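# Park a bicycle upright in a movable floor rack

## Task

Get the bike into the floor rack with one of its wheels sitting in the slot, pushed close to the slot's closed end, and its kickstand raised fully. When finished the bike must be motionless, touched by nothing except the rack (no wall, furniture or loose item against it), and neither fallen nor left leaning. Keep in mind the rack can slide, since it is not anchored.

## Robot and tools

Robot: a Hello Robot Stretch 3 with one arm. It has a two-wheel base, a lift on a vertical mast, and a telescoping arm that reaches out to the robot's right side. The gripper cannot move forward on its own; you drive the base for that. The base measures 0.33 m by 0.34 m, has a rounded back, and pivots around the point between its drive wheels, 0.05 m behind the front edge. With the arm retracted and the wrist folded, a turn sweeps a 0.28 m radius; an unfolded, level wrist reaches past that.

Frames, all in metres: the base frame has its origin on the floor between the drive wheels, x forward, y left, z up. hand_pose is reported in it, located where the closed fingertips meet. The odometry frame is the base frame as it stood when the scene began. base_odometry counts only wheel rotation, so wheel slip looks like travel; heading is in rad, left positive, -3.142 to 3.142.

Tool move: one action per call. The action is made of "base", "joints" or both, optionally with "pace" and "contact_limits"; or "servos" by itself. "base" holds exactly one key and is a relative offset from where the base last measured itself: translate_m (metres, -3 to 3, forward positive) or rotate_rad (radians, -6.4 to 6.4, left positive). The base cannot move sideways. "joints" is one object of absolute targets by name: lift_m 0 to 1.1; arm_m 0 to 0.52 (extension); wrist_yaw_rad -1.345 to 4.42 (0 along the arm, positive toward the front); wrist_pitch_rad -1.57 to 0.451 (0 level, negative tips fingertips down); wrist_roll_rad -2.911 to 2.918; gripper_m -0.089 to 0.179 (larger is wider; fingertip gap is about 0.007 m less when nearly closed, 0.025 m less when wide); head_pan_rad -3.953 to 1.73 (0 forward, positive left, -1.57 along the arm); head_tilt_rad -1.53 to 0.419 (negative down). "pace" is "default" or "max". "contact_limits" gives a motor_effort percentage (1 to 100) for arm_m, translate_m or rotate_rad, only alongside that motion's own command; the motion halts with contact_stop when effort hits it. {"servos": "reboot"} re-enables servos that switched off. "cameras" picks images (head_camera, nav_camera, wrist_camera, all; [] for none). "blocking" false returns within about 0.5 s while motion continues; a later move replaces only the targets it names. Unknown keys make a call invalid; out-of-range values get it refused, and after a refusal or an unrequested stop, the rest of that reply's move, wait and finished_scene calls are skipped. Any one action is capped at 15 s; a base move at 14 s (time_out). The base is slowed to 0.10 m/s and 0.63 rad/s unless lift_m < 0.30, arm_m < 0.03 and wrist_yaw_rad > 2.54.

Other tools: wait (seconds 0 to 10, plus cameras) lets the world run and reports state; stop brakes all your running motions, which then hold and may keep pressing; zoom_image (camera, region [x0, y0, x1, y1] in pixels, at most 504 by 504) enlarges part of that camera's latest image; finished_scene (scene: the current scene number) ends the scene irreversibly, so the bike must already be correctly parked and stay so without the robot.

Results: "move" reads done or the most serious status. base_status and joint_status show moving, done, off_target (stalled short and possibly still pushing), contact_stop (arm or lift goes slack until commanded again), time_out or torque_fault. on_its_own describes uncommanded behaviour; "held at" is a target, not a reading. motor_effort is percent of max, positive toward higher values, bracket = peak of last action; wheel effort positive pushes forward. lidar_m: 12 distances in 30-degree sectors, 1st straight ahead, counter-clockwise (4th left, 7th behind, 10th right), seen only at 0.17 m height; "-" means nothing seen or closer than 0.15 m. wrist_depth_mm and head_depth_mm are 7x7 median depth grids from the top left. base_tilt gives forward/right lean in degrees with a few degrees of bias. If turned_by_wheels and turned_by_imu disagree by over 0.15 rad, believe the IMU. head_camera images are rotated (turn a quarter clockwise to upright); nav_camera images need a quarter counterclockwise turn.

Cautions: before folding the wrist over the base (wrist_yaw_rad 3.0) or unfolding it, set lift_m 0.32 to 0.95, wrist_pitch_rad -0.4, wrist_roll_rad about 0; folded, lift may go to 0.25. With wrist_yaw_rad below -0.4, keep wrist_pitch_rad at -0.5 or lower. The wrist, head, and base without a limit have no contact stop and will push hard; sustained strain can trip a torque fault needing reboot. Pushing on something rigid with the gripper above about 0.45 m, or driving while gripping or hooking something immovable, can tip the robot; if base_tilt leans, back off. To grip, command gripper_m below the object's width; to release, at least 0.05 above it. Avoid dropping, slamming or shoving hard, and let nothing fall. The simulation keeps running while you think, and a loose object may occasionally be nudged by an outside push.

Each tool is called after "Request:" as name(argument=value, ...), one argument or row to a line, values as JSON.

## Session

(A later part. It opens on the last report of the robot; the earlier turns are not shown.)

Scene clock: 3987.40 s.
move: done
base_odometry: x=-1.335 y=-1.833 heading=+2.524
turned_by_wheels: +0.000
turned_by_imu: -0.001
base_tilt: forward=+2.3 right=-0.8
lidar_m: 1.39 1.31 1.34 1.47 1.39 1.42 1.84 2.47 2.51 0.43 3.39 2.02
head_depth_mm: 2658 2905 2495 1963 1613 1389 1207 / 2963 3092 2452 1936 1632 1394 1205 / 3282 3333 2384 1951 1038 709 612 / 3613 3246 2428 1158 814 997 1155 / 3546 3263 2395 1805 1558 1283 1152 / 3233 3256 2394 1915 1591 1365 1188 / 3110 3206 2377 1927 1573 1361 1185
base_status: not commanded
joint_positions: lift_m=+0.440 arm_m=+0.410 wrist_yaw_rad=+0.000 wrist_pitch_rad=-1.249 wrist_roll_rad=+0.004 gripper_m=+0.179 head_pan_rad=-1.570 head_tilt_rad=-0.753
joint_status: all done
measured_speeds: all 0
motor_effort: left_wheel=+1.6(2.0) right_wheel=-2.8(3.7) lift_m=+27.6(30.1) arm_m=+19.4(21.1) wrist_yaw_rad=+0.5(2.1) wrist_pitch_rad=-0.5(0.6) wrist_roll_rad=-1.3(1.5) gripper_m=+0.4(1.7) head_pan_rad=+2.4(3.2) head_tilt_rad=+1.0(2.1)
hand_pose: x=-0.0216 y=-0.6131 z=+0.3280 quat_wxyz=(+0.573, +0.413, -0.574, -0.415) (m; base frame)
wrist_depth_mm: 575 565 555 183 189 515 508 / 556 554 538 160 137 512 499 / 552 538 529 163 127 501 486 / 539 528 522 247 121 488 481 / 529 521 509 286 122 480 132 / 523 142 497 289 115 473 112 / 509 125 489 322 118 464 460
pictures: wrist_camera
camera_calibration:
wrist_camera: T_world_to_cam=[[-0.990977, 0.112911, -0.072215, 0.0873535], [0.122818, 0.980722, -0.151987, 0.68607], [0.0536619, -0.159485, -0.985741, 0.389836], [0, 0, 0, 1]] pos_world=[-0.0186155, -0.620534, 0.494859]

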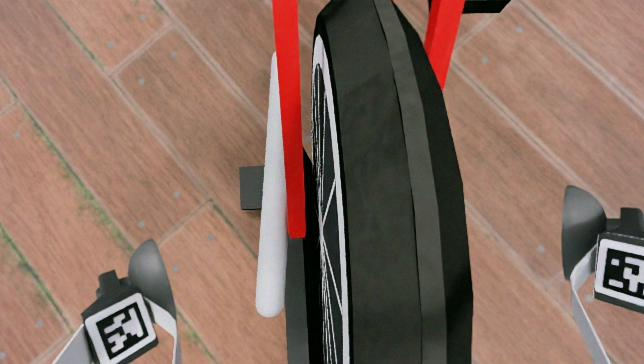

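Request:
move(
  base={"translate_m": -0.008},
  cameras=[],
)

Request:
move(
  joints={"gripper_m": -0.01},
  cameras=[],
)

Request:
move(
  joints={"arm_m": 0.34, "lift_m": 0.437},
  cameras=["wrist_camera"],
)

Request:
move(
  joints={"arm_m": 0.28, "lift_m": 0.43},
  cameras=["wrist_camera"],
)

Scene clock: 3993.57 s.
move: done
base_odometry: x=-1.328 y=-1.838 heading=+2.524
turned_by_wheels: +0.000
turned_by_imu: -0.001
base_tilt: forward=+2.4 right=-0.8
lidar_m: 1.41 1.32 1.34 1.47 1.39 1.41 1.84 2.45 2.51 0.43 3.39 2.03
head_depth_mm: 2670 2891 2486 1972 1635 1380 1208 / 2932 3022 2472 1950 1628 1375 1212 / 3262 3295 2346 1943 1507 707 612 / 3622 3317 2438 1119 817 1002 1160 / 3471 3234 2427 1795 1531 1246 1159 / 3298 3137 2413 1917 1590 1366 1188 / 3114 3234 2396 1912 1583 1363 1186
base_status: done
joint_positions: lift_m=+0.440 arm_m=+0.410 wrist_yaw_rad=+0.000 wrist_pitch_rad=-1.249 wrist_roll_rad=+0.004 gripper_m=+0.179 head_pan_rad=-1.570 head_tilt_rad=-0.753
joint_status: not commanded
measured_speeds: all 0
motor_effort: left_wheel=-1.5(4.1) right_wheel=-5.3(7.6) lift_m=+23.2(24.1) arm_m=+13.1(14.1) wrist_yaw_rad=-0.1(1.5) wrist_pitch_rad=-0.2(0.7) wrist_roll_rad=-1.5(1.5) gripper_m=+1.1(1.5) head_pan_rad=+2.1(3.0) head_tilt_rad=+1.0(2.1)
hand_pose: x=-0.0216 y=-0.6131 z=+0.3280 quat_wxyz=(+0.573, +0.413, -0.574, -0.415) (m; base frame)
wrist_depth_mm: 574 568 555 168 199 517 514 / 564 554 546 149 207 508 501 / 550 543 532 143 128 496 487 / 539 532 513 135 121 491 479 / 532 517 508 133 118 482 132 / 519 142 498 132 116 470 112 / 510 125 493 134 118 465 456
pictures: none
No camera images: "cameras" was empty.

Scene clock: 3996.00 s.
move: done
base_odometry: x=-1.328 y=-1.838 heading=+2.524
turned_by_wheels: +0.000
turned_by_imu: -0.001
base_tilt: forward=+2.3 right=-0.8
lidar_m: 1.40 1.32 1.35 1.47 1.39 1.41 1.83 2.46 2.51 0.43 3.41 2.03
head_depth_mm: 2642 2880 2501 1977 1633 1393 1212 / 2929 3106 2466 1966 1629 1389 1209 / 3244 3269 2449 1943 1547 707 612 / 3576 3319 2345 1115 816 1014 1150 / 3517 3252 2406 1773 1529 1281 1152 / 3298 3234 2423 1906 1605 1365 1194 / 3093 3216 2364 1897 1584 1361 1180
base_status: not commanded
joint_positions: lift_m=+0.440 arm_m=+0.410 wrist_yaw_rad=-0.005 wrist_pitch_rad=-1.249 wrist_roll_rad=+0.004 gripper_m=-0.009 head_pan_rad=-1.570 head_tilt_rad=-0.753
joint_status: all done
measured_speeds: all 0
motor_effort: left_wheel=-3.5(3.7) right_wheel=+10.8(10.9) lift_m=+22.3(23.3) arm_m=+8.7(12.8) wrist_yaw_rad=+5.2(5.6) wrist_pitch_rad=-0.2(0.8) wrist_roll_rad=-1.3(1.6) gripper_m=-26.0(97.4) head_pan_rad=+2.2(3.2) head_tilt_rad=+1.3(2.1)
hand_pose: x=-0.0219 y=-0.6130 z=+0.3280 quat_wxyz=(+0.571, +0.411, -0.575, -0.416) (m; base frame)
wrist_depth_mm: 579 561 544 162 322 519 509 / 564 550 538 145 507 511 503 / 546 539 530 140 502 505 489 / 537 529 517 132 489 488 480 / 530 516 503 127 130 481 472 / 517 505 496 126 117 124 465 / 506 503 488 122 115 462 452
pictures: none
No camera images: "cameras" was empty.

Scene clock: 3997.70 s.
move: contact_stop
base_odometry: x=-1.328 y=-1.838 heading=+2.524
turned_by_wheels: +0.000
turned_by_imu: +0.000
base_tilt: forward=+2.4 right=-0.7
lidar_m: 1.40 1.32 1.35 1.47 1.38 1.41 1.84 2.46 2.50 0.41 3.39 2.03
head_depth_mm: 2644 2860 2485 1997 1625 1392 1214 / 2918 3102 2455 1946 1625 1391 1209 / 3219 3282 2369 1930 1576 731 614 / 3606 3259 2417 1246 1014 804 1157 / 3478 3280 2439 1818 1570 1282 1133 / 3289 3256 2394 1921 1585 1365 1193 / 3094 3165 2387 1918 1587 1354 1185
base_status: not commanded
joint_positions: lift_m=+0.433 arm_m=+0.340 wrist_yaw_rad=-0.004 wrist_pitch_rad=-1.130 wrist_roll_rad=+0.008 gripper_m=-0.006 head_pan_rad=-1.570 head_tilt_rad=-0.753
joint_status: lift_m contact_stop (moved -0.007 of -0.003); the others done
measured_speeds: translate_m=+0.000 rotate_rad=+0.000 lift_m=-0.001 arm_m=+0.000 wrist_yaw_rad=+0.000 wrist_pitch_rad=+0.000 wrist_roll_rad=+0.000 head_pan_rad=+0.000 head_tilt_rad=+0.000
on_its_own: lift_m is slack since a contact_stop (your +0.437 is given up); wrist_pitch_rad is at rest, and its effort (-22.0) is outside its rest range (-8 to +12)
motor_effort: left_wheel=+1.1(5.1) right_wheel=-4.1(14.1) lift_m=+27.3(34.0) arm_m=-27.9(30.1) wrist_yaw_rad=+2.5(6.8) wrist_pitch_rad=-22.0(22.5) wrist_roll_rad=-2.8(3.1) gripper_m=-7.7(25.7) head_pan_rad=+3.0(3.3) head_tilt_rad=+0.7(2.0)
hand_pose: x=-0.0220 y=-0.5724 z=+0.3295 quat_wxyz=(+0.594, +0.376, -0.600, -0.382) (m; base frame)
wrist_depth_mm: 638 629 604 170 345 553 546 / 617 595 582 151 543 537 524 / 582 574 558 142 526 524 508 / 566 552 534 133 499 498 484 / 541 527 515 132 135 483 472 / 519 507 129 130 126 454 457 / 505 492 479 125 453 441 442
pictures: wrist_camera
camera_calibration:
wrist_camera: T_world_to_cam=[[-0.989928, 0.111625, -0.0870812, 0.0867186], [0.131139, 0.954757, -0.266912, 0.669617], [0.0533472, -0.275644, -0.959778, 0.322809], [0, 0, 0, 1]] pos_world=[-0.0191885, -0.560021, 0.496105]

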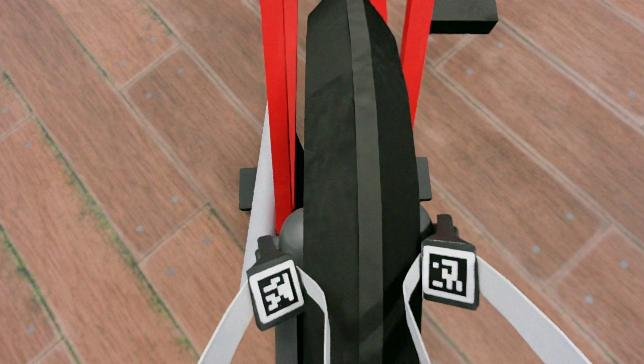

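not run: a stop that you did not command came earlier in this reply.

Request:
move(
  joints={"arm_m": 0.30, "lift_m": 0.433},
  cameras=["wrist_camera"],
)

Request:
move(
  joints={"arm_m": 0.26},
  cameras=["head_camera","wrist_camera"],
)

Scene clock: 4003.03 s.
move: done
base_odometry: x=-1.328 y=-1.838 heading=+2.524
turned_by_wheels: +0.000
turned_by_imu: -0.001
base_tilt: forward=+2.3 right=-0.8
lidar_m: 1.40 1.32 1.35 1.47 1.39 1.41 1.84 2.45 2.50 0.39 3.40 2.03
head_depth_mm: 2657 2841 2476 1973 1629 1400 1209 / 2924 3054 2470 1964 1626 1388 1202 / 3253 3348 2360 1833 1572 734 622 / 3617 3292 2424 1416 1217 739 1140 / 3515 3248 2421 1879 1566 1316 1134 / 3282 3183 2419 1906 1584 1373 1185 / 3117 3186 2366 1913 1591 1353 1184
base_status: not commanded
joint_positions: lift_m=+0.433 arm_m=+0.300 wrist_yaw_rad=-0.007 wrist_pitch_rad=-1.144 wrist_roll_rad=+0.013 gripper_m=-0.006 head_pan_rad=-1.570 head_tilt_rad=-0.753
joint_status: all done
measured_speeds: all 0
on_its_own: wrist_pitch_rad is at rest, and its effort (-19.9) is outside its rest range (-8 to +12)
motor_effort: left_wheel=+1.8(2.1) right_wheel=-4.3(4.9) lift_m=+42.4(42.4) arm_m=-29.1(31.9) wrist_yaw_rad=+5.7(7.9) wrist_pitch_rad=-19.9(25.4) wrist_roll_rad=-4.3(4.4) gripper_m=-7.6(9.7) head_pan_rad=+2.8(3.2) head_tilt_rad=+1.6(2.1)
hand_pose: x=-0.0222 y=-0.5291 z=+0.3285 quat_wxyz=(+0.590, +0.378, -0.599, -0.387) (m; base frame)
wrist_depth_mm: 636 618 600 155 225 552 537 / 605 591 580 142 530 534 519 / 581 564 551 139 517 515 503 / 558 543 530 129 501 495 490 / 536 526 514 132 136 477 469 / 511 509 130 129 125 123 455 / 499 492 469 128 452 443 440
pictures: wrist_camera
camera_calibration:
wrist_camera: T_world_to_cam=[[-0.989003, 0.119343, -0.0873472, 0.085771], [0.13795, 0.957326, -0.253963, 0.625363], [0.053311, -0.26322, -0.963262, 0.341464], [0, 0, 0, 1]] pos_world=[-0.0196446, -0.519032, 0.49523]

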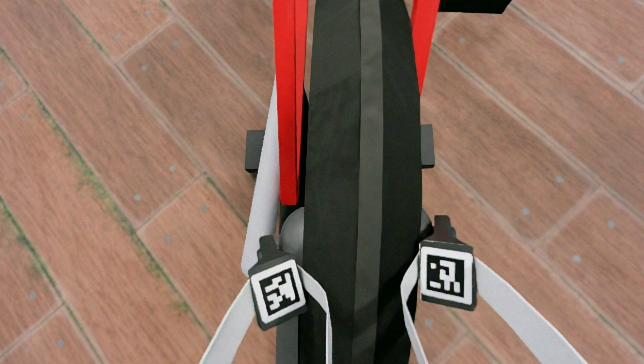

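Scene clock: 4004.40 s.
move: done
base_odometry: x=-1.328 y=-1.838 heading=+2.524
turned_by_wheels: +0.000
turned_by_imu: -0.001
base_tilt: forward=+2.3 right=-0.7
lidar_m: 1.40 1.32 1.35 1.47 1.39 1.41 1.83 2.46 1.17 0.36 3.40 2.03
head_depth_mm: 2646 2873 2484 1966 1631 1387 1211 / 2894 3061 2464 1950 1626 1388 1205 / 3227 3259 2437 1521 1327 706 619 / 3593 3264 2409 1613 1340 707 1027 / 3503 3219 2410 1925 1589 1342 1152 / 3252 3192 2413 1927 1591 1353 1195 / 3159 3185 2384 1915 1591 1349 1187
base_status: not commanded
joint_positions: lift_m=+0.433 arm_m=+0.260 wrist_yaw_rad=-0.009 wrist_pitch_rad=-1.177 wrist_roll_rad=+0.017 gripper_m=-0.006 head_pan_rad=-1.570 head_tilt_rad=-0.753
joint_status: all done
measured_speeds: all 0
on_its_own: wrist_pitch_rad is at rest, and its effort (-13.7) is outside its rest range (-8 to +12)
motor_effort: left_wheel=+0.8(2.1) right_wheel=-1.1(4.9) lift_m=+46.3(46.3) arm_m=-26.2(31.9) wrist_yaw_rad=+7.7(9.4) wrist_pitch_rad=-13.7(20.8) wrist_roll_rad=-5.5(5.8) gripper_m=-8.0(8.6) head_pan_rad=+2.9(3.1) head_tilt_rad=+1.2(2.1)
hand_pose: x=-0.0223 y=-0.4809 z=+0.3258 quat_wxyz=(+0.581, +0.387, -0.594, -0.399) (m; base frame)
wrist_depth_mm: 610 595 574 141 145 536 520 / 583 572 559 140 123 520 513 / 568 553 543 132 124 502 490 / 544 540 525 130 489 487 475 / 531 517 511 135 131 477 465 / 515 502 129 132 126 123 454 / 504 492 478 136 456 450 441
pictures: head_camera (sideways), wrist_camera
camera_calibration:
head_camera: T_world_to_cam=[[-0.023185, 0.657013, -0.753522, 0.999188], [0.999277, -0.00748227, -0.0372705, 0.0436928], [-0.0301253, -0.753842, -0.656365, 0.810337], [0, 0, 0, 1]] pos_world=[0.00391658, -0.0452867, 1.28642]
wrist_camera: T_world_to_cam=[[-0.988018, 0.128754, -0.0851041, 0.0834458], [0.144746, 0.964373, -0.221436, 0.571475], [0.0535614, -0.231101, -0.971454, 0.369697], [0, 0, 0, 1]] pos_world=[-0.0200742, -0.476422, 0.49279]

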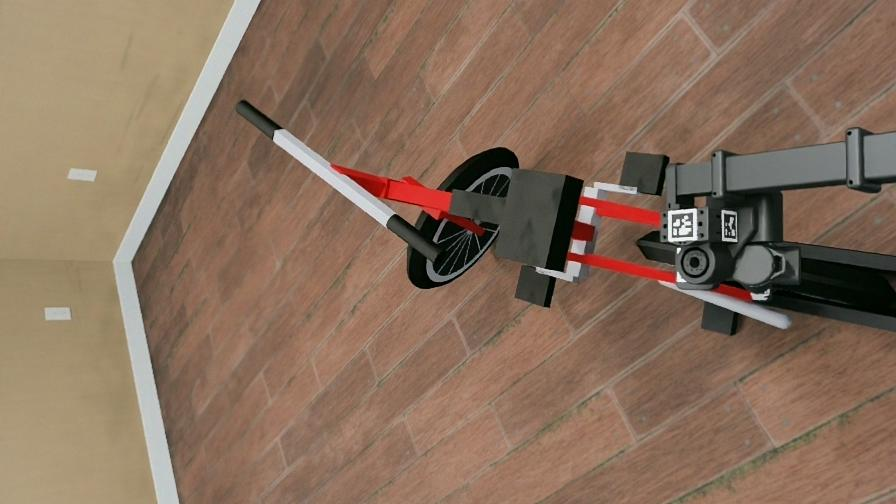

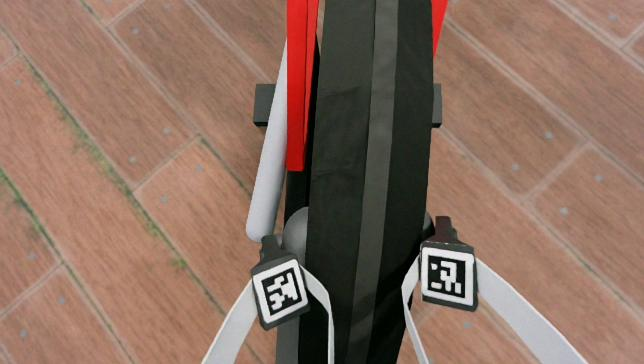

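Request:
move(
  joints={"arm_m": 0.23},
  cameras=["wrist_camera"],
)

Request:
move(
  joints={"arm_m": 0.20},
)

Scene clock: 4009.17 s.
move: done
base_odometry: x=-1.328 y=-1.838 heading=+2.524
turned_by_wheels: +0.000
turned_by_imu: -0.001
base_tilt: forward=+2.4 right=-0.7
lidar_m: 1.40 1.32 1.35 1.47 1.39 1.41 1.84 2.46 1.13 0.35 3.40 2.04
head_depth_mm: 2645 2863 2467 1977 1622 1395 1210 / 2951 3102 2373 1954 1625 1391 1208 / 3229 3266 2447 1460 1081 1085 619 / 3585 3273 2416 1775 1343 702 909 / 3480 3214 2415 1941 1603 1376 1151 / 3259 3196 2406 1894 1586 1358 1199 / 3116 3141 2379 1901 1582 1355 1186
base_status: not commanded
joint_positions: lift_m=+0.433 arm_m=+0.230 wrist_yaw_rad=-0.012 wrist_pitch_rad=-1.192 wrist_roll_rad=+0.020 gripper_m=-0.006 head_pan_rad=-1.570 head_tilt_rad=-0.753
joint_status: all done
measured_speeds: all 0
on_its_own: wrist_yaw_rad is at rest, and its effort (+10.2) is outside its rest range (-9 to +9); wrist_pitch_rad is at rest, and its effort (-11.2) is outside its rest range (-8 to +12)
motor_effort: left_wheel=-0.4(1.0) right_wheel=+1.4(1.5) lift_m=+51.5(51.5) arm_m=-27.1(31.2) wrist_yaw_rad=+10.2(11.1) wrist_pitch_rad=-11.2(17.1) wrist_roll_rad=-6.5(6.8) gripper_m=-8.0(9.0) head_pan_rad=+2.5(3.0) head_tilt_rad=+1.2(2.0)
hand_pose: x=-0.0225 y=-0.4474 z=+0.3247 quat_wxyz=(+0.577, +0.389, -0.593, -0.405) (m; base frame)
wrist_depth_mm: 596 581 570 140 126 527 520 / 579 564 548 259 125 512 501 / 560 545 533 140 125 502 488 / 542 530 523 134 485 489 477 / 530 520 506 138 133 471 462 / 517 504 129 134 128 123 457 / 499 486 471 145 458 444 444
pictures: wrist_camera
camera_calibration:
wrist_camera: T_world_to_cam=[[-0.987239, 0.135031, -0.0844186, 0.0814937], [0.149959, 0.96668, -0.207465, 0.535544], [0.0535917, -0.217476, -0.974593, 0.383514], [0, 0, 0, 1]] pos_world=[-0.0204092, -0.445299, 0.491756]

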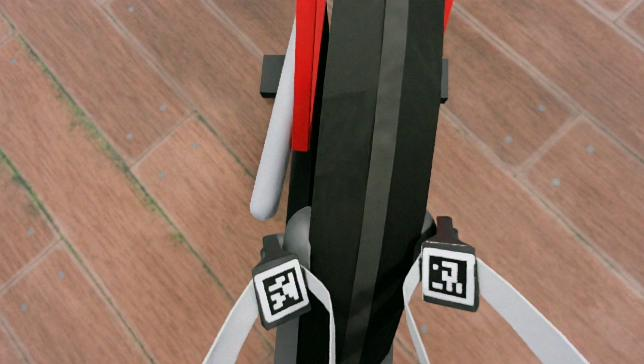

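Scene clock: 4010.37 s.
move: done
base_odometry: x=-1.328 y=-1.838 heading=+2.524
turned_by_wheels: +0.000
turned_by_imu: +0.000
base_tilt: forward=+2.3 right=-0.8
lidar_m: 1.40 1.32 1.35 1.47 1.38 1.41 1.83 2.46 1.13 0.34 3.41 2.04
head_depth_mm: 2663 2881 2488 1971 1621 1398 1212 / 2946 3150 2377 1947 1627 1387 1207 / 3175 3293 2456 1441 1082 1222 622 / 3635 3302 2443 1786 1377 997 675 / 3515 3269 2429 1931 1601 1375 1146 / 3255 3213 2389 1921 1588 1366 1190 / 3109 3160 2371 1909 1592 1359 1182
base_status: not commanded
joint_positions: lift_m=+0.433 arm_m=+0.200 wrist_yaw_rad=-0.010 wrist_pitch_rad=-1.135 wrist_roll_rad=+0.020 gripper_m=-0.006 head_pan_rad=-1.570 head_tilt_rad=-0.753
joint_status: all done
measured_speeds: all 0
on_its_own: wrist_pitch_rad is at rest, and its effort (-20.8) is outside its rest range (-8 to +12)
motor_effort: left_wheel=-0.2(0.5) right_wheel=+1.3(1.7) lift_m=+27.7(52.3) arm_m=-27.6(30.5) wrist_yaw_rad=+8.4(11.4) wrist_pitch_rad=-20.8(21.6) wrist_roll_rad=-6.8(6.9) gripper_m=-7.6(8.8) head_pan_rad=+2.9(3.0) head_tilt_rad=+1.5(2.0)
hand_pose: x=-0.0225 y=-0.4312 z=+0.3292 quat_wxyz=(+0.588, +0.374, -0.604, -0.387) (m; base frame)
wrist_depth_mm: 640 625 611 258 140 560 546 / 617 596 578 154 136 541 522 / 588 578 556 151 135 515 497 / 567 546 536 156 159 503 484 / 547 526 521 150 141 480 467 / 525 513 498 143 127 455 454 / 506 496 473 173 459 442 439
pictures: head_camera (sideways), nav_camera (sideways), wrist_camera
camera_calibration:
head_camera: T_world_to_cam=[[-0.0231851, 0.656998, -0.753536, 0.999206], [0.999277, -0.00748278, -0.0372704, 0.0436926], [-0.0301251, -0.753855, -0.65635, 0.810318], [0, 0, 0, 1]] pos_world=[0.0039166, -0.045287, 1.28642]
nav_camera: T_world_to_cam=[[-0.0590994, -0.672964, 0.737311, -0.91843], [-0.997579, 0.0126872, -0.0683813, 0.141597], [0.0366637, -0.739567, -0.672084, 0.830949], [0, 0, 0, 1]] pos_world=[0.0565093, -0.00532481, 1.24532]
wrist_camera: T_world_to_cam=[[-0.987556, 0.128096, -0.0912393, 0.0789442], [0.147882, 0.953787, -0.261574, 0.532994], [0.0535164, -0.271812, -0.960861, 0.363473], [0, 0, 0, 1]] pos_world=[-0.0203102, -0.419679, 0.495867]

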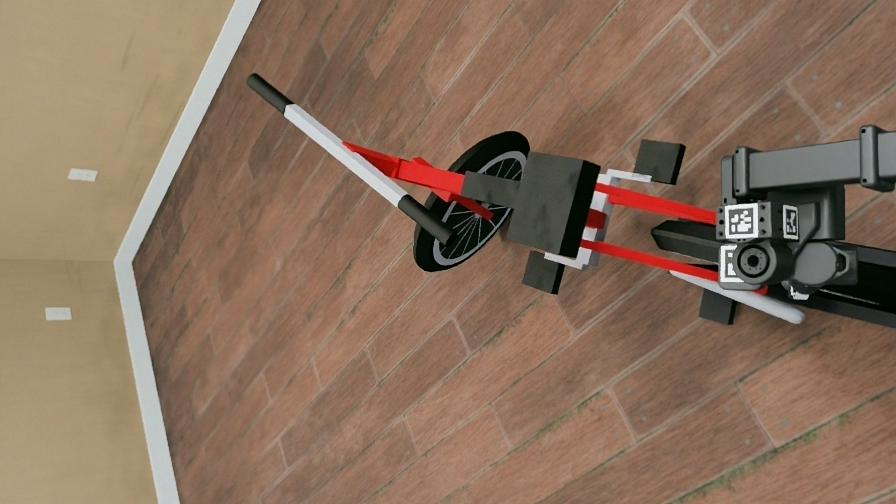

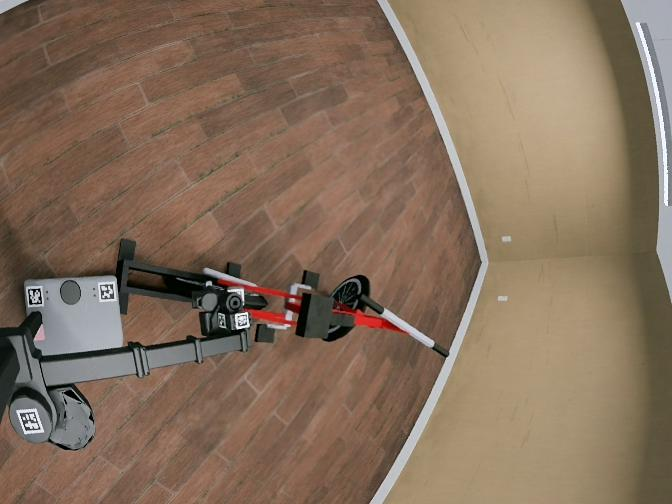

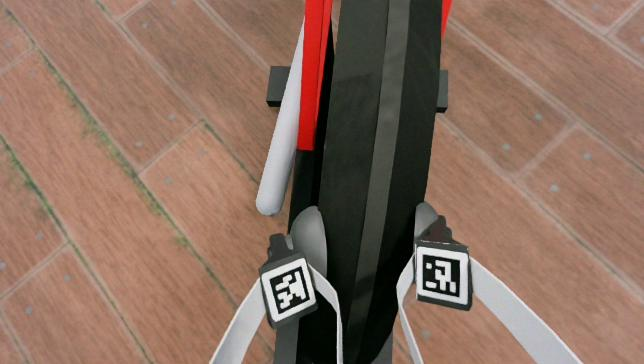

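Request:
move(
  joints={"arm_m": 0.17},
  cameras=["wrist_camera"],
)

Request:
move(
  joints={"gripper_m": 0.179},
  cameras=[],
)

Request:
move(
  joints={"lift_m": 0.75},
)

Scene clock: 4018.67 s.
move: done
base_odometry: x=-1.328 y=-1.838 heading=+2.524
turned_by_wheels: +0.000
turned_by_imu: -0.001
base_tilt: forward=+2.3 right=-0.8
lidar_m: 1.41 1.32 1.35 1.47 1.39 1.41 1.84 2.45 1.13 0.34 3.41 2.04
head_depth_mm: 2605 2885 2489 1985 1632 1396 1215 / 2892 3050 2395 1966 1615 1391 1211 / 3185 3283 2445 1451 1085 1324 621 / 3528 3297 2418 1800 1376 1087 641 / 3522 3264 2421 1938 1603 1366 1156 / 3279 3298 2424 1919 1591 1364 1187 / 3110 3147 2389 1900 1593 1350 1186
base_status: not commanded
joint_positions: lift_m=+0.433 arm_m=+0.170 wrist_yaw_rad=-0.006 wrist_pitch_rad=-1.130 wrist_roll_rad=+0.009 gripper_m=-0.006 head_pan_rad=-1.570 head_tilt_rad=-0.753
joint_status: all done
measured_speeds: all 0
on_its_own: wrist_pitch_rad is at rest, and its effort (-21.6) is outside its rest range (-8 to +12)
motor_effort: left_wheel=-0.1(0.5) right_wheel=+1.6(1.9) lift_m=+16.2(30.1) arm_m=-23.1(29.3) wrist_yaw_rad=+4.9(8.8) wrist_pitch_rad=-21.6(25.2) wrist_roll_rad=-2.9(6.6) gripper_m=-8.2(9.0) head_pan_rad=+2.9(3.1) head_tilt_rad=+0.7(2.1)
hand_pose: x=-0.0221 y=-0.4024 z=+0.3297 quat_wxyz=(+0.594, +0.375, -0.600, -0.382) (m; base frame)
wrist_depth_mm: 650 628 618 164 147 561 554 / 614 600 584 158 145 533 526 / 594 572 557 158 526 523 508 / 566 552 542 159 509 499 491 / 542 529 517 156 149 482 477 / 519 511 505 131 126 465 457 / 504 486 318 322 460 445 441
pictures: wrist_camera
camera_calibration:
wrist_camera: T_world_to_cam=[[-0.989683, 0.113641, -0.0872544, 0.0684866], [0.133148, 0.954392, -0.267221, 0.507453], [0.0529077, -0.276082, -0.959677, 0.369605], [0, 0, 0, 1]] pos_world=[-0.0193412, -0.390051, 0.49628]

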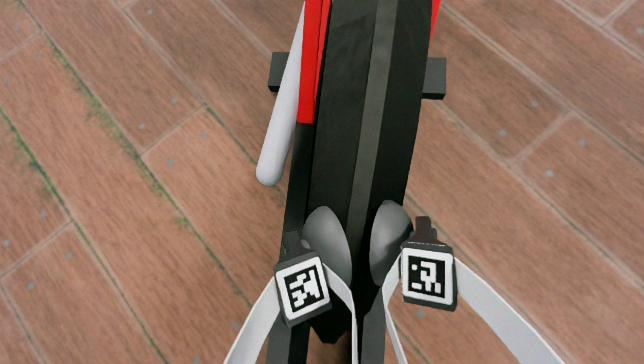

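Scene clock: 4021.07 s.
move: done
base_odometry: x=-1.328 y=-1.838 heading=+2.524
turned_by_wheels: +0.000
turned_by_imu: -0.001
base_tilt: forward=+2.3 right=-0.8
lidar_m: 1.40 1.32 1.35 1.47 1.38 1.41 1.83 2.45 1.13 0.35 3.41 2.04
head_depth_mm: 2701 2880 2473 1959 1639 1392 1209 / 2930 3085 2401 1986 1626 1389 1206 / 3247 3278 2449 1354 1007 1304 620 / 3633 3294 2449 1778 1402 1086 637 / 3483 3256 2407 1920 1612 1370 1118 / 3312 3214 2389 1910 1601 1367 1185 / 3111 3166 2384 1909 1591 1355 1182
base_status: not commanded
joint_positions: lift_m=+0.433 arm_m=+0.170 wrist_yaw_rad=-0.001 wrist_pitch_rad=-1.248 wrist_roll_rad=+0.005 gripper_m=+0.179 head_pan_rad=-1.570 head_tilt_rad=-0.753
joint_status: all done
measured_speeds: all 0
motor_effort: left_wheel=-0.1(0.4) right_wheel=-0.6(1.8) lift_m=+30.1(30.2) arm_m=+8.2(22.6) wrist_yaw_rad=+0.3(5.2) wrist_pitch_rad=-0.4(22.3) wrist_roll_rad=-1.8(3.1) gripper_m=+0.2(83.1) head_pan_rad=+2.6(3.2) head_tilt_rad=+1.5(2.0)
hand_pose: x=-0.0217 y=-0.3733 z=+0.3211 quat_wxyz=(+0.572, +0.412, -0.575, -0.415) (m; base frame)
wrist_depth_mm: 566 552 539 282 134 508 503 / 559 548 534 155 145 502 494 / 546 537 522 163 487 497 482 / 536 528 511 178 490 481 476 / 523 512 503 206 485 474 132 / 510 142 495 330 476 471 112 / 505 125 484 467 466 457 449
pictures: none
No camera images: "cameras" was empty.

Scene clock: 4024.77 s.
move: done
base_odometry: x=-1.328 y=-1.838 heading=+2.524
turned_by_wheels: +0.000
turned_by_imu: -0.001
base_tilt: forward=+2.3 right=-0.8
lidar_m: 1.40 1.32 1.35 1.47 1.39 1.41 1.83 2.46 1.13 0.35 3.40 2.04
head_depth_mm: 2644 2863 2509 1981 1635 352 300 / 2916 3079 2409 1961 415 351 1141 / 3267 3272 2435 1334 414 432 1202 / 3593 3318 2434 1775 433 465 999 / 3497 3238 2446 1935 1605 1313 1151 / 3304 3235 2406 1914 1592 1360 1192 / 3105 3209 2409 1905 1589 1365 1188
base_status: not commanded
joint_positions: lift_m=+0.750 arm_m=+0.170 wrist_yaw_rad=-0.001 wrist_pitch_rad=-1.249 wrist_roll_rad=+0.005 gripper_m=+0.179 head_pan_rad=-1.570 head_tilt_rad=-0.753
joint_status: all done
measured_speeds: all 0
motor_effort: left_wheel=-0.2(0.5) right_wheel=-0.6(0.9) lift_m=+29.0(31.7) arm_m=+18.1(20.0) wrist_yaw_rad=+1.4(2.0) wrist_pitch_rad=-0.7(1.0) wrist_roll_rad=-1.7(1.8) gripper_m=+0.2(1.6) head_pan_rad=+2.6(3.3) head_tilt_rad=+1.0(2.1)
hand_pose: x=-0.0217 y=-0.3731 z=+0.6380 quat_wxyz=(+0.572, +0.412, -0.575, -0.415) (m; base frame)
wrist_depth_mm: 959 930 927 898 663 856 833 / 947 914 891 842 838 841 815 / 918 890 870 865 836 813 805 / 899 867 859 837 817 810 806 / 883 857 833 811 810 789 132 / 864 142 820 802 790 770 112 / 846 125 820 791 - 761 765
pictures: head_camera (sideways), nav_camera (sideways), wrist_camera
camera_calibration:
head_camera: T_world_to_cam=[[-0.023185, 0.656998, -0.753536, 0.999206], [0.999277, -0.00748302, -0.0372704, 0.0436926], [-0.0301253, -0.753855, -0.65635, 0.810318], [0, 0, 0, 1]] pos_world=[0.00391658, -0.045287, 1.28642]
nav_camera: T_world_to_cam=[[-0.0590996, -0.672964, 0.737311, -0.91843], [-0.997579, 0.0126875, -0.0683813, 0.141597], [0.0366635, -0.739567, -0.672084, 0.830949], [0, 0, 0, 1]] pos_world=[0.0565093, -0.00532482, 1.24532]
wrist_camera: T_world_to_cam=[[-0.990787, 0.114376, -0.0725267, 0.0833628], [0.124331, 0.980497, -0.152211, 0.497973], [0.0537028, -0.159826, -0.985683, 0.733537], [0, 0, 0, 1]] pos_world=[-0.0187116, -0.380558, 0.804878]

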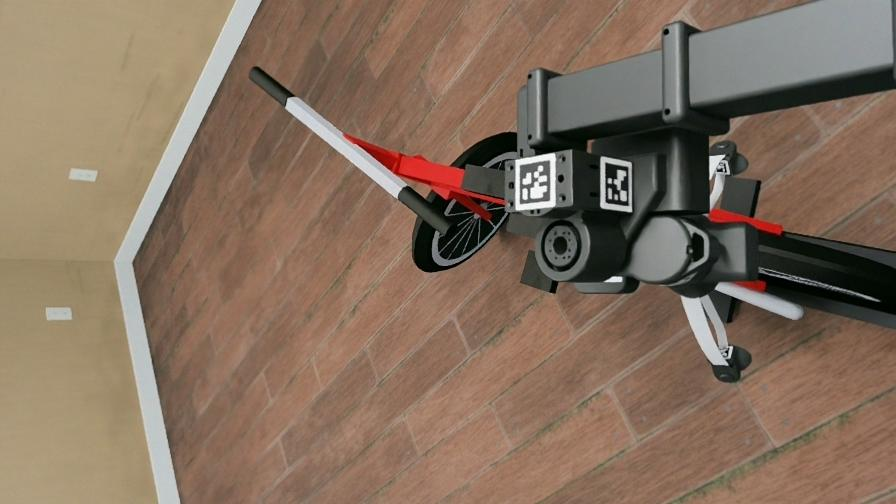

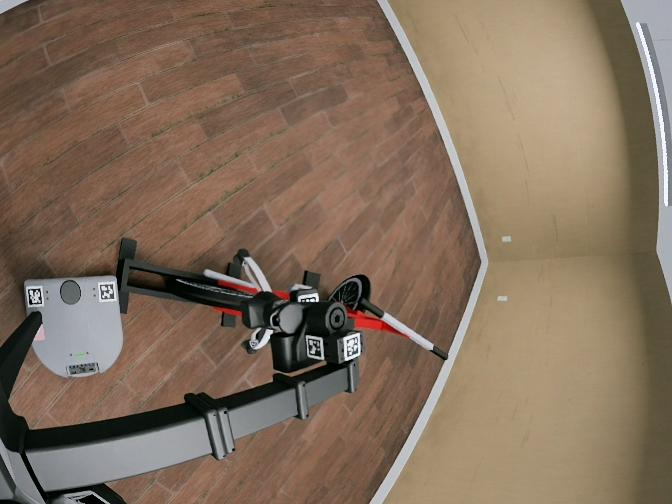

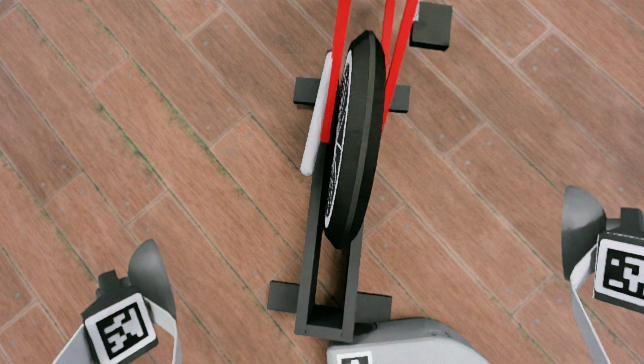

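Request:
move(
  base={"rotate_rad": -0.2},
  cameras=[],
)

Request:
move(
  base={"translate_m": 0.115},
)

Scene clock: 4042.37 s.
move: done
base_odometry: x=-1.328 y=-1.838 heading=+2.324
turned_by_wheels: -0.200
turned_by_imu: -0.200
base_tilt: forward=+2.3 right=-0.8
lidar_m: 1.54 1.32 1.32 1.52 1.38 1.38 1.59 2.45 2.45 0.35 3.40 2.68
head_depth_mm: 2332 2560 2505 1982 1630 352 300 / 2511 2757 2464 1976 415 351 1141 / 2714 2948 2476 1943 413 434 1205 / 2921 3130 2350 1841 433 465 1197 / 3171 3228 2398 1488 1308 1032 953 / 3500 3280 2436 1863 1557 1362 1164 / 3468 3226 2360 1921 1578 1364 1179
base_status: done
joint_positions: lift_m=+0.750 arm_m=+0.170 wrist_yaw_rad=-0.001 wrist_pitch_rad=-1.249 wrist_roll_rad=+0.004 gripper_m=+0.179 head_pan_rad=-1.570 head_tilt_rad=-0.753
joint_status: not commanded
measured_speeds: all 0
motor_effort: left_wheel=+5.5(10.3) right_wheel=-4.4(10.9) lift_m=+22.4(24.5) arm_m=+15.0(16.4) wrist_yaw_rad=-0.2(1.4) wrist_pitch_rad=+0.0(0.8) wrist_roll_rad=-1.5(1.8) gripper_m=+1.3(1.7) head_pan_rad=+2.4(3.1) head_tilt_rad=+1.0(2.0)
hand_pose: x=-0.0217 y=-0.3731 z=+0.6380 quat_wxyz=(+0.572, +0.412, -0.575, -0.415) (m; base frame)
wrist_depth_mm: 972 917 893 876 883 872 848 / 939 911 891 863 875 846 818 / 911 890 866 847 849 819 810 / 897 867 855 825 814 813 790 / 878 845 845 818 818 800 132 / 853 142 831 806 792 783 112 / 851 125 812 655 788 770 748
pictures: none
No camera images: "cameras" was empty.

Scene clock: 4044.63 s.
move: done
base_odometry: x=-1.407 y=-1.754 heading=+2.324
turned_by_wheels: +0.000
turned_by_imu: +0.000
base_tilt: forward=+2.3 right=-0.8
lidar_m: 1.45 1.24 1.24 1.43 1.47 1.46 1.69 2.54 0.76 0.34 3.32 2.52
head_depth_mm: 2426 2594 2503 1961 1632 352 299 / 2581 2880 2472 1957 415 351 1143 / 2759 3033 2379 1897 413 433 1209 / 3052 3182 2426 1465 433 463 942 / 3266 3260 2396 1835 1553 1313 1169 / 3518 3192 2403 1907 1596 1366 1192 / 3347 3147 2393 1910 1580 1351 1186
base_status: done
joint_positions: lift_m=+0.750 arm_m=+0.170 wrist_yaw_rad=-0.001 wrist_pitch_rad=-1.249 wrist_roll_rad=+0.004 gripper_m=+0.179 head_pan_rad=-1.570 head_tilt_rad=-0.753
joint_status: not commanded
measured_speeds: all 0
motor_effort: left_wheel=+5.3(9.9) right_wheel=+1.7(5.7) lift_m=+23.4(23.6) arm_m=+13.3(15.4) wrist_yaw_rad=+0.7(1.5) wrist_pitch_rad=-0.4(0.7) wrist_roll_rad=-1.3(1.8) gripper_m=+1.0(1.6) head_pan_rad=+2.8(3.4) head_tilt_rad=+0.9(2.1)
hand_pose: x=-0.0217 y=-0.3731 z=+0.6380 quat_wxyz=(+0.572, +0.412, -0.575, -0.415) (m; base frame)
wrist_depth_mm: 961 941 926 901 846 858 833 / 921 903 895 651 849 850 823 / 927 899 867 850 852 820 815 / 905 850 855 837 812 808 797 / 880 855 843 833 810 791 132 / 863 142 817 801 792 778 112 / 838 125 810 794 644 759 740
pictures: head_camera (sideways), nav_camera (sideways), wrist_camera
camera_calibration:
head_camera: T_world_to_cam=[[-0.0231851, 0.656998, -0.753536, 0.999206], [0.999277, -0.0074829, -0.0372704, 0.0436926], [-0.0301252, -0.753855, -0.65635, 0.810318], [0, 0, 0, 1]] pos_world=[0.00391659, -0.045287, 1.28642]
nav_camera: T_world_to_cam=[[-0.0590995, -0.672964, 0.737311, -0.91843], [-0.997579, 0.0126873, -0.0683813, 0.141597], [0.0366636, -0.739567, -0.672084, 0.830949], [0, 0, 0, 1]] pos_world=[0.0565093, -0.00532482, 1.24532]
wrist_camera: T_world_to_cam=[[-0.990816, 0.114165, -0.0724566, 0.0832385], [0.124111, 0.980523, -0.15222, 0.497984], [0.0536672, -0.159814, -0.985687, 0.733538], [0, 0, 0, 1]] pos_world=[-0.0186982, -0.380558, 0.804873]

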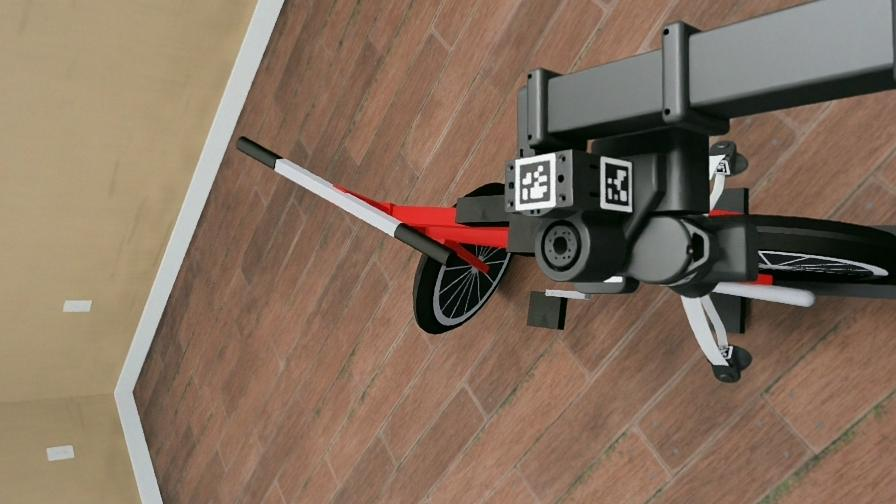

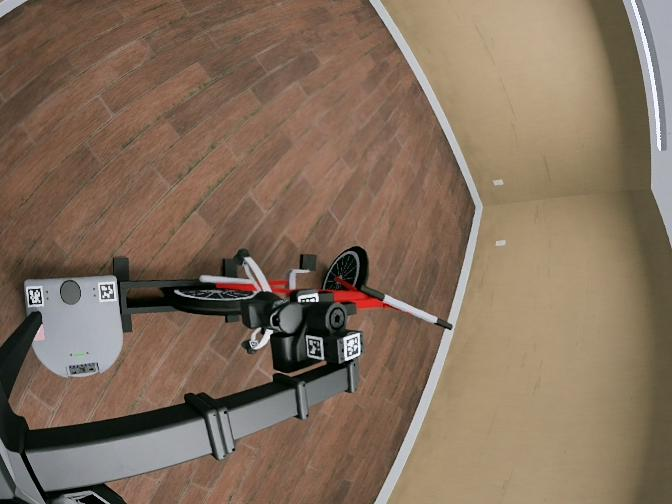

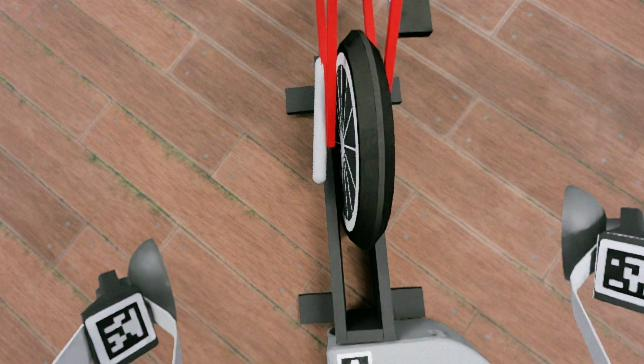

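Request:
move(
  base={"translate_m": -0.035},
  joints={"arm_m": 0.33},
  cameras=[],
)

Request:
move(
  joints={"lift_m": 0.44},
  cameras=["wrist_camera"],
)

Scene clock: 4056.53 s.
move: done
base_odometry: x=-1.383 y=-1.779 heading=+2.325
turned_by_wheels: +0.000
turned_by_imu: -0.001
base_tilt: forward=+2.3 right=-0.8
lidar_m: 1.47 1.27 1.27 1.46 1.44 1.44 1.65 2.52 2.51 0.34 3.35 2.57
head_depth_mm: 2381 2608 2507 1961 1638 359 292 / 2563 2843 2460 511 404 358 347 / 2763 3007 2360 541 1518 1351 1199 / 2996 3166 2433 548 650 1094 948 / 3265 3273 2424 1776 1497 1319 1134 / 3480 3203 2367 1914 1593 1358 1182 / 3367 3207 2399 1935 1576 1358 1187
base_status: done
joint_positions: lift_m=+0.750 arm_m=+0.330 wrist_yaw_rad=-0.001 wrist_pitch_rad=-1.249 wrist_roll_rad=+0.004 gripper_m=+0.179 head_pan_rad=-1.570 head_tilt_rad=-0.753
joint_status: all done
measured_speeds: all 0
motor_effort: left_wheel=+1.6(3.7) right_wheel=-4.4(8.5) lift_m=+25.6(25.8) arm_m=+19.6(21.1) wrist_yaw_rad=+1.3(2.0) wrist_pitch_rad=-0.8(0.9) wrist_roll_rad=-1.2(1.6) gripper_m=+0.2(1.6) head_pan_rad=+2.5(3.2) head_tilt_rad=+1.1(2.1)
hand_pose: x=-0.0217 y=-0.5331 z=+0.6380 quat_wxyz=(+0.572, +0.413, -0.574, -0.415) (m; base frame)
wrist_depth_mm: 956 922 896 - - 852 838 / 935 914 878 634 - 838 813 / 913 889 867 852 833 814 807 / 898 876 858 569 831 817 785 / 866 862 834 823 798 793 132 / 868 142 824 793 783 778 112 / 832 125 802 794 772 763 749
pictures: none
No camera images: "cameras" was empty.

Scene clock: 4060.20 s.
move: done
base_odometry: x=-1.383 y=-1.779 heading=+2.325
turned_by_wheels: +0.000
turned_by_imu: -0.001
base_tilt: forward=+2.3 right=-0.8
lidar_m: 1.48 1.27 1.26 1.46 1.44 1.44 1.66 2.51 2.51 0.34 3.35 2.57
head_depth_mm: 2413 2639 2490 1973 1627 1379 1213 / 2574 2836 2481 1960 1627 1396 1209 / 2774 3015 2365 1940 1546 713 608 / 2971 3139 2428 1344 971 768 945 / 3266 3228 2414 1779 1528 1296 1131 / 3564 3195 2414 1915 1601 1367 1193 / 3436 3175 2380 1909 1588 1361 1183
base_status: not commanded
joint_positions: lift_m=+0.440 arm_m=+0.330 wrist_yaw_rad=-0.001 wrist_pitch_rad=-1.249 wrist_roll_rad=+0.004 gripper_m=+0.179 head_pan_rad=-1.570 head_tilt_rad=-0.753
joint_status: all done
measured_speeds: all 0
motor_effort: left_wheel=+1.6(1.8) right_wheel=-4.0(4.4) lift_m=+22.6(24.2) arm_m=+16.4(20.2) wrist_yaw_rad=+1.1(2.2) wrist_pitch_rad=-0.2(1.0) wrist_roll_rad=-1.3(1.6) gripper_m=+0.3(1.8) head_pan_rad=+2.2(3.3) head_tilt_rad=+1.4(2.2)
hand_pose: x=-0.0217 y=-0.5331 z=+0.3280 quat_wxyz=(+0.572, +0.413, -0.574, -0.415) (m; base frame)
wrist_depth_mm: 576 563 556 184 193 519 509 / 565 550 544 162 152 509 499 / 552 536 535 209 132 502 488 / 543 528 518 233 123 493 482 / 523 520 511 266 120 482 132 / 519 142 501 327 115 474 112 / 514 125 487 322 117 465 456
pictures: wrist_camera
camera_calibration:
wrist_camera: T_world_to_cam=[[-0.990896, 0.113605, -0.0722406, 0.0786653], [0.123512, 0.980628, -0.152033, 0.607607], [0.0535694, -0.159572, -0.985732, 0.402547], [0, 0, 0, 1]] pos_world=[-0.0186616, -0.540538, 0.494862]

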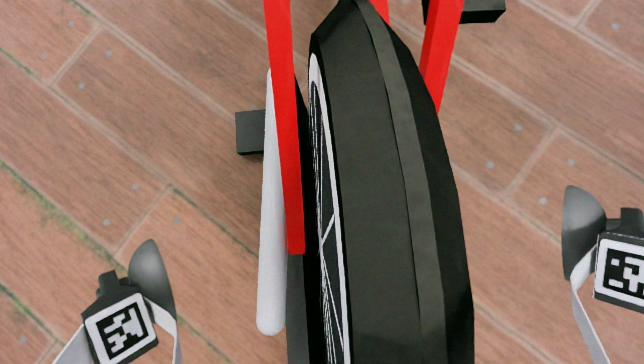

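Request:
move(
  joints={"gripper_m": -0.02},
  cameras=[],
)

Request:
move(
  base={"translate_m": 0.012},
  cameras=[],
)

Request:
move(
  joints={"arm_m": 0.28},
  cameras=["wrist_camera"],
)

Request:
move(
  joints={"arm_m": 0.235},
  cameras=["wrist_camera","nav_camera"],
)

Scene clock: 4067.57 s.
move: done
base_odometry: x=-1.383 y=-1.779 heading=+2.324
turned_by_wheels: -0.001
turned_by_imu: -0.002
base_tilt: forward=+2.3 right=-0.8
lidar_m: 1.48 1.26 1.27 1.45 1.44 1.44 1.66 2.51 2.51 0.34 3.35 2.58
head_depth_mm: 2383 2611 2476 1961 1623 1390 1210 / 2575 2809 2453 1947 1621 1381 1214 / 2755 3036 2375 1955 1588 712 606 / 2976 3129 2424 1333 966 767 1010 / 3256 3308 2430 1792 1561 1301 1103 / 3556 3232 2392 1919 1589 1358 1189 / 3376 3176 2380 1900 1583 1359 1189
base_status: not commanded
joint_positions: lift_m=+0.440 arm_m=+0.330 wrist_yaw_rad=-0.007 wrist_pitch_rad=-1.242 wrist_roll_rad=-0.001 gripper_m=-0.019 head_pan_rad=-1.570 head_tilt_rad=-0.753
joint_status: all done
measured_speeds: all 0
motor_effort: left_wheel=-3.6(3.7) right_wheel=+13.5(14.1) lift_m=+22.5(22.9) arm_m=+10.8(13.8) wrist_yaw_rad=+6.0(8.2) wrist_pitch_rad=-1.6(2.5) wrist_roll_rad=+0.2(1.7) gripper_m=-29.5(97.6) head_pan_rad=+2.2(3.4) head_tilt_rad=+1.0(2.0)
hand_pose: x=-0.0221 y=-0.5348 z=+0.3284 quat_wxyz=(+0.574, +0.410, -0.576, -0.414) (m; base frame)
wrist_depth_mm: 576 571 556 193 321 518 514 / 567 552 543 156 215 511 504 / 550 540 531 142 505 501 497 / 540 533 516 136 493 494 483 / 533 526 513 128 132 481 477 / 520 510 503 127 116 122 466 / 507 500 484 121 114 461 456
pictures: none
No camera images: "cameras" was empty.

Scene clock: 4068.87 s.
move: done
base_odometry: x=-1.391 y=-1.771 heading=+2.324
turned_by_wheels: +0.000
turned_by_imu: -0.001
base_tilt: forward=+2.3 right=-0.8
lidar_m: 1.47 1.26 1.26 1.44 1.45 1.45 1.66 2.52 2.52 0.34 3.35 2.56
head_depth_mm: 2411 2615 2499 1976 1638 1395 1211 / 2568 2851 2446 1943 1632 1383 1205 / 2799 3050 2458 1948 1573 712 607 / 2974 3148 2330 1385 965 772 1015 / 3274 3272 2412 1786 1532 1324 1155 / 3521 3216 2403 1914 1585 1370 1190 / 3411 3149 2392 1901 1590 1347 1185
base_status: done
joint_positions: lift_m=+0.440 arm_m=+0.330 wrist_yaw_rad=-0.007 wrist_pitch_rad=-1.233 wrist_roll_rad=-0.005 gripper_m=-0.016 head_pan_rad=-1.570 head_tilt_rad=-0.753
joint_status: not commanded
measured_speeds: all 0
motor_effort: left_wheel=-2.0(4.7) right_wheel=+9.9(24.5) lift_m=+10.3(22.6) arm_m=+9.7(11.3) wrist_yaw_rad=+6.2(9.2) wrist_pitch_rad=-3.3(4.8) wrist_roll_rad=+1.6(1.8) gripper_m=-9.4(29.2) head_pan_rad=+2.4(3.4) head_tilt_rad=+1.4(1.9)
hand_pose: x=-0.0220 y=-0.5371 z=+0.3290 quat_wxyz=(+0.577, +0.408, -0.576, -0.410) (m; base frame)
wrist_depth_mm: 584 569 559 217 321 526 517 / 572 559 549 159 224 517 503 / 556 546 539 147 505 509 493 / 546 538 525 135 500 496 485 / 525 524 513 132 133 481 477 / 522 509 500 127 117 122 464 / 507 499 483 117 113 460 455
pictures: none
No camera images: "cameras" was empty.

Scene clock: 4070.33 s.
move: done
base_odometry: x=-1.391 y=-1.771 heading=+2.324
turned_by_wheels: +0.000
turned_by_imu: +0.000
base_tilt: forward=+2.3 right=-0.8
lidar_m: 1.47 1.26 1.26 1.44 1.45 1.45 1.67 2.52 2.52 0.32 3.35 2.55
head_depth_mm: 2403 2611 2476 1964 1623 1393 1207 / 2590 2803 2466 1968 1620 1391 1208 / 2785 3016 2364 1948 1537 708 612 / 2976 3155 2436 1203 979 715 1012 / 3300 3261 2441 1820 1556 1363 1155 / 3477 3282 2440 1922 1600 1367 1199 / 3446 3185 2392 1911 1578 1357 1185
base_status: not commanded
joint_positions: lift_m=+0.440 arm_m=+0.280 wrist_yaw_rad=-0.015 wrist_pitch_rad=-1.215 wrist_roll_rad=+0.014 gripper_m=-0.016 head_pan_rad=-1.570 head_tilt_rad=-0.753
joint_status: all done
measured_speeds: all 0
on_its_own: wrist_yaw_rad is at rest, and its effort (+13.8) is outside its rest range (-9 to +9)
motor_effort: left_wheel=-2.0(2.1) right_wheel=+9.6(10.3) lift_m=+28.2(28.2) arm_m=-20.0(22.4) wrist_yaw_rad=+13.8(14.0) wrist_pitch_rad=-6.8(6.9) wrist_roll_rad=-4.6(4.7) gripper_m=-10.1(10.4) head_pan_rad=+2.6(3.2) head_tilt_rad=+1.3(2.1)
hand_pose: x=-0.0226 y=-0.4915 z=+0.3301 quat_wxyz=(+0.574, +0.397, -0.587, -0.411) (m; base frame)
wrist_depth_mm: 596 585 568 174 209 524 519 / 577 570 553 150 224 516 507 / 565 550 538 141 510 504 497 / 547 537 525 134 498 494 484 / 532 521 510 132 131 485 470 / 524 508 128 127 121 123 464 / 508 504 483 122 120 461 449
pictures: wrist_camera
camera_calibration:
wrist_camera: T_world_to_cam=[[-0.987793, 0.134029, -0.0793787, 0.0856259], [0.146694, 0.971802, -0.184611, 0.57419], [0.0523972, -0.194002, -0.979601, 0.392317], [0, 0, 0, 1]] pos_world=[-0.0202059, -0.493365, 0.497113]

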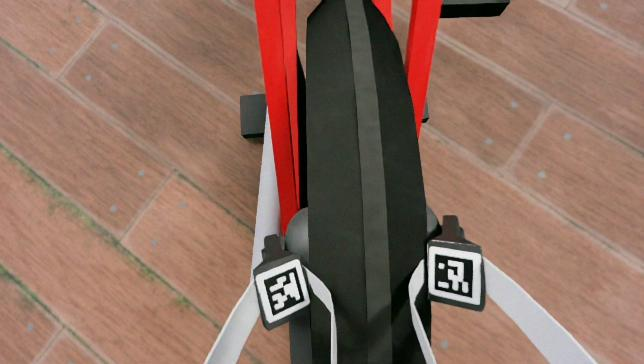

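Scene clock: 4071.80 s.
move: done
base_odometry: x=-1.391 y=-1.771 heading=+2.324
turned_by_wheels: +0.000
turned_by_imu: +0.000
base_tilt: forward=+2.3 right=-0.8
lidar_m: 1.46 1.26 1.26 1.44 1.45 1.45 1.67 2.52 2.52 0.30 3.33 2.54
head_depth_mm: 2401 2646 2473 1960 1635 1380 1205 / 2557 2816 2403 1960 1620 1371 1211 / 2743 2979 2377 1857 1509 691 613 / 3004 3130 2435 1491 976 691 877 / 3272 3200 2398 1908 1560 1373 1131 / 3528 3235 2398 1897 1593 1370 1194 / 3366 3207 2378 1918 1597 1361 1181
base_status: not commanded
joint_positions: lift_m=+0.440 arm_m=+0.235 wrist_yaw_rad=-0.012 wrist_pitch_rad=-1.184 wrist_roll_rad=+0.018 gripper_m=-0.016 head_pan_rad=-1.570 head_tilt_rad=-0.753
joint_status: all done
measured_speeds: all 0
on_its_own: wrist_yaw_rad is at rest, and its effort (+10.4) is outside its rest range (-9 to +9); wrist_pitch_rad is at rest, and its effort (-11.8) is outside its rest range (-8 to +12)
motor_effort: left_wheel=-1.8(2.2) right_wheel=+3.6(10.1) lift_m=+43.6(43.6) arm_m=-25.0(26.7) wrist_yaw_rad=+10.4(13.3) wrist_pitch_rad=-11.8(13.1) wrist_roll_rad=-6.3(6.3) gripper_m=-9.5(10.6) head_pan_rad=+2.4(3.0) head_tilt_rad=+1.4(2.0)
hand_pose: x=-0.0225 y=-0.4542 z=+0.3323 quat_wxyz=(+0.579, +0.388, -0.594, -0.402) (m; base frame)
wrist_depth_mm: 609 599 586 167 212 535 529 / 594 581 569 149 223 523 511 / 571 552 549 141 514 514 500 / 555 547 530 135 499 496 487 / 542 522 515 134 134 479 471 / 524 514 129 129 125 460 462 / 508 501 482 124 461 453 448
pictures: nav_camera (sideways), wrist_camera
camera_calibration:
nav_camera: T_world_to_cam=[[-0.0590934, -0.672964, 0.737311, -0.918431], [-0.997579, 0.0126783, -0.0683813, 0.141597], [0.0366703, -0.739566, -0.672084, 0.830949], [0, 0, 0, 1]] pos_world=[0.0565093, -0.00532436, 1.24532]
wrist_camera: T_world_to_cam=[[-0.987459, 0.133226, -0.084705, 0.0822762], [0.148645, 0.965335, -0.214552, 0.545394], [0.0531849, -0.224452, -0.973033, 0.385717], [0, 0, 0, 1]] pos_world=[-0.0203401, -0.450874, 0.4993]

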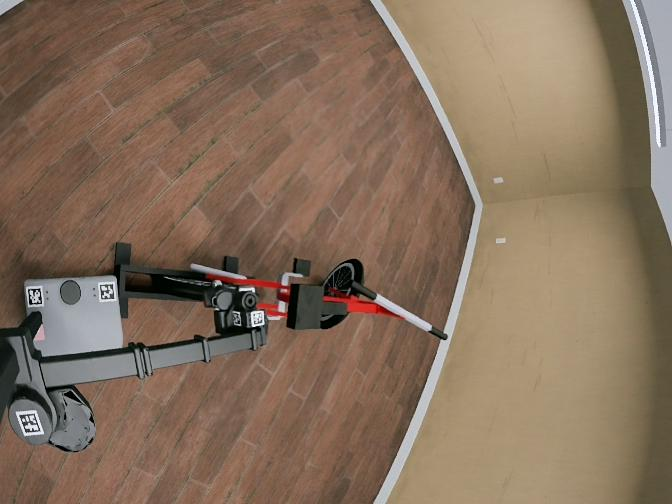

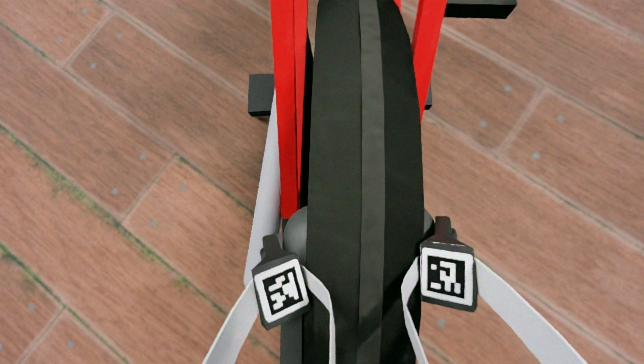

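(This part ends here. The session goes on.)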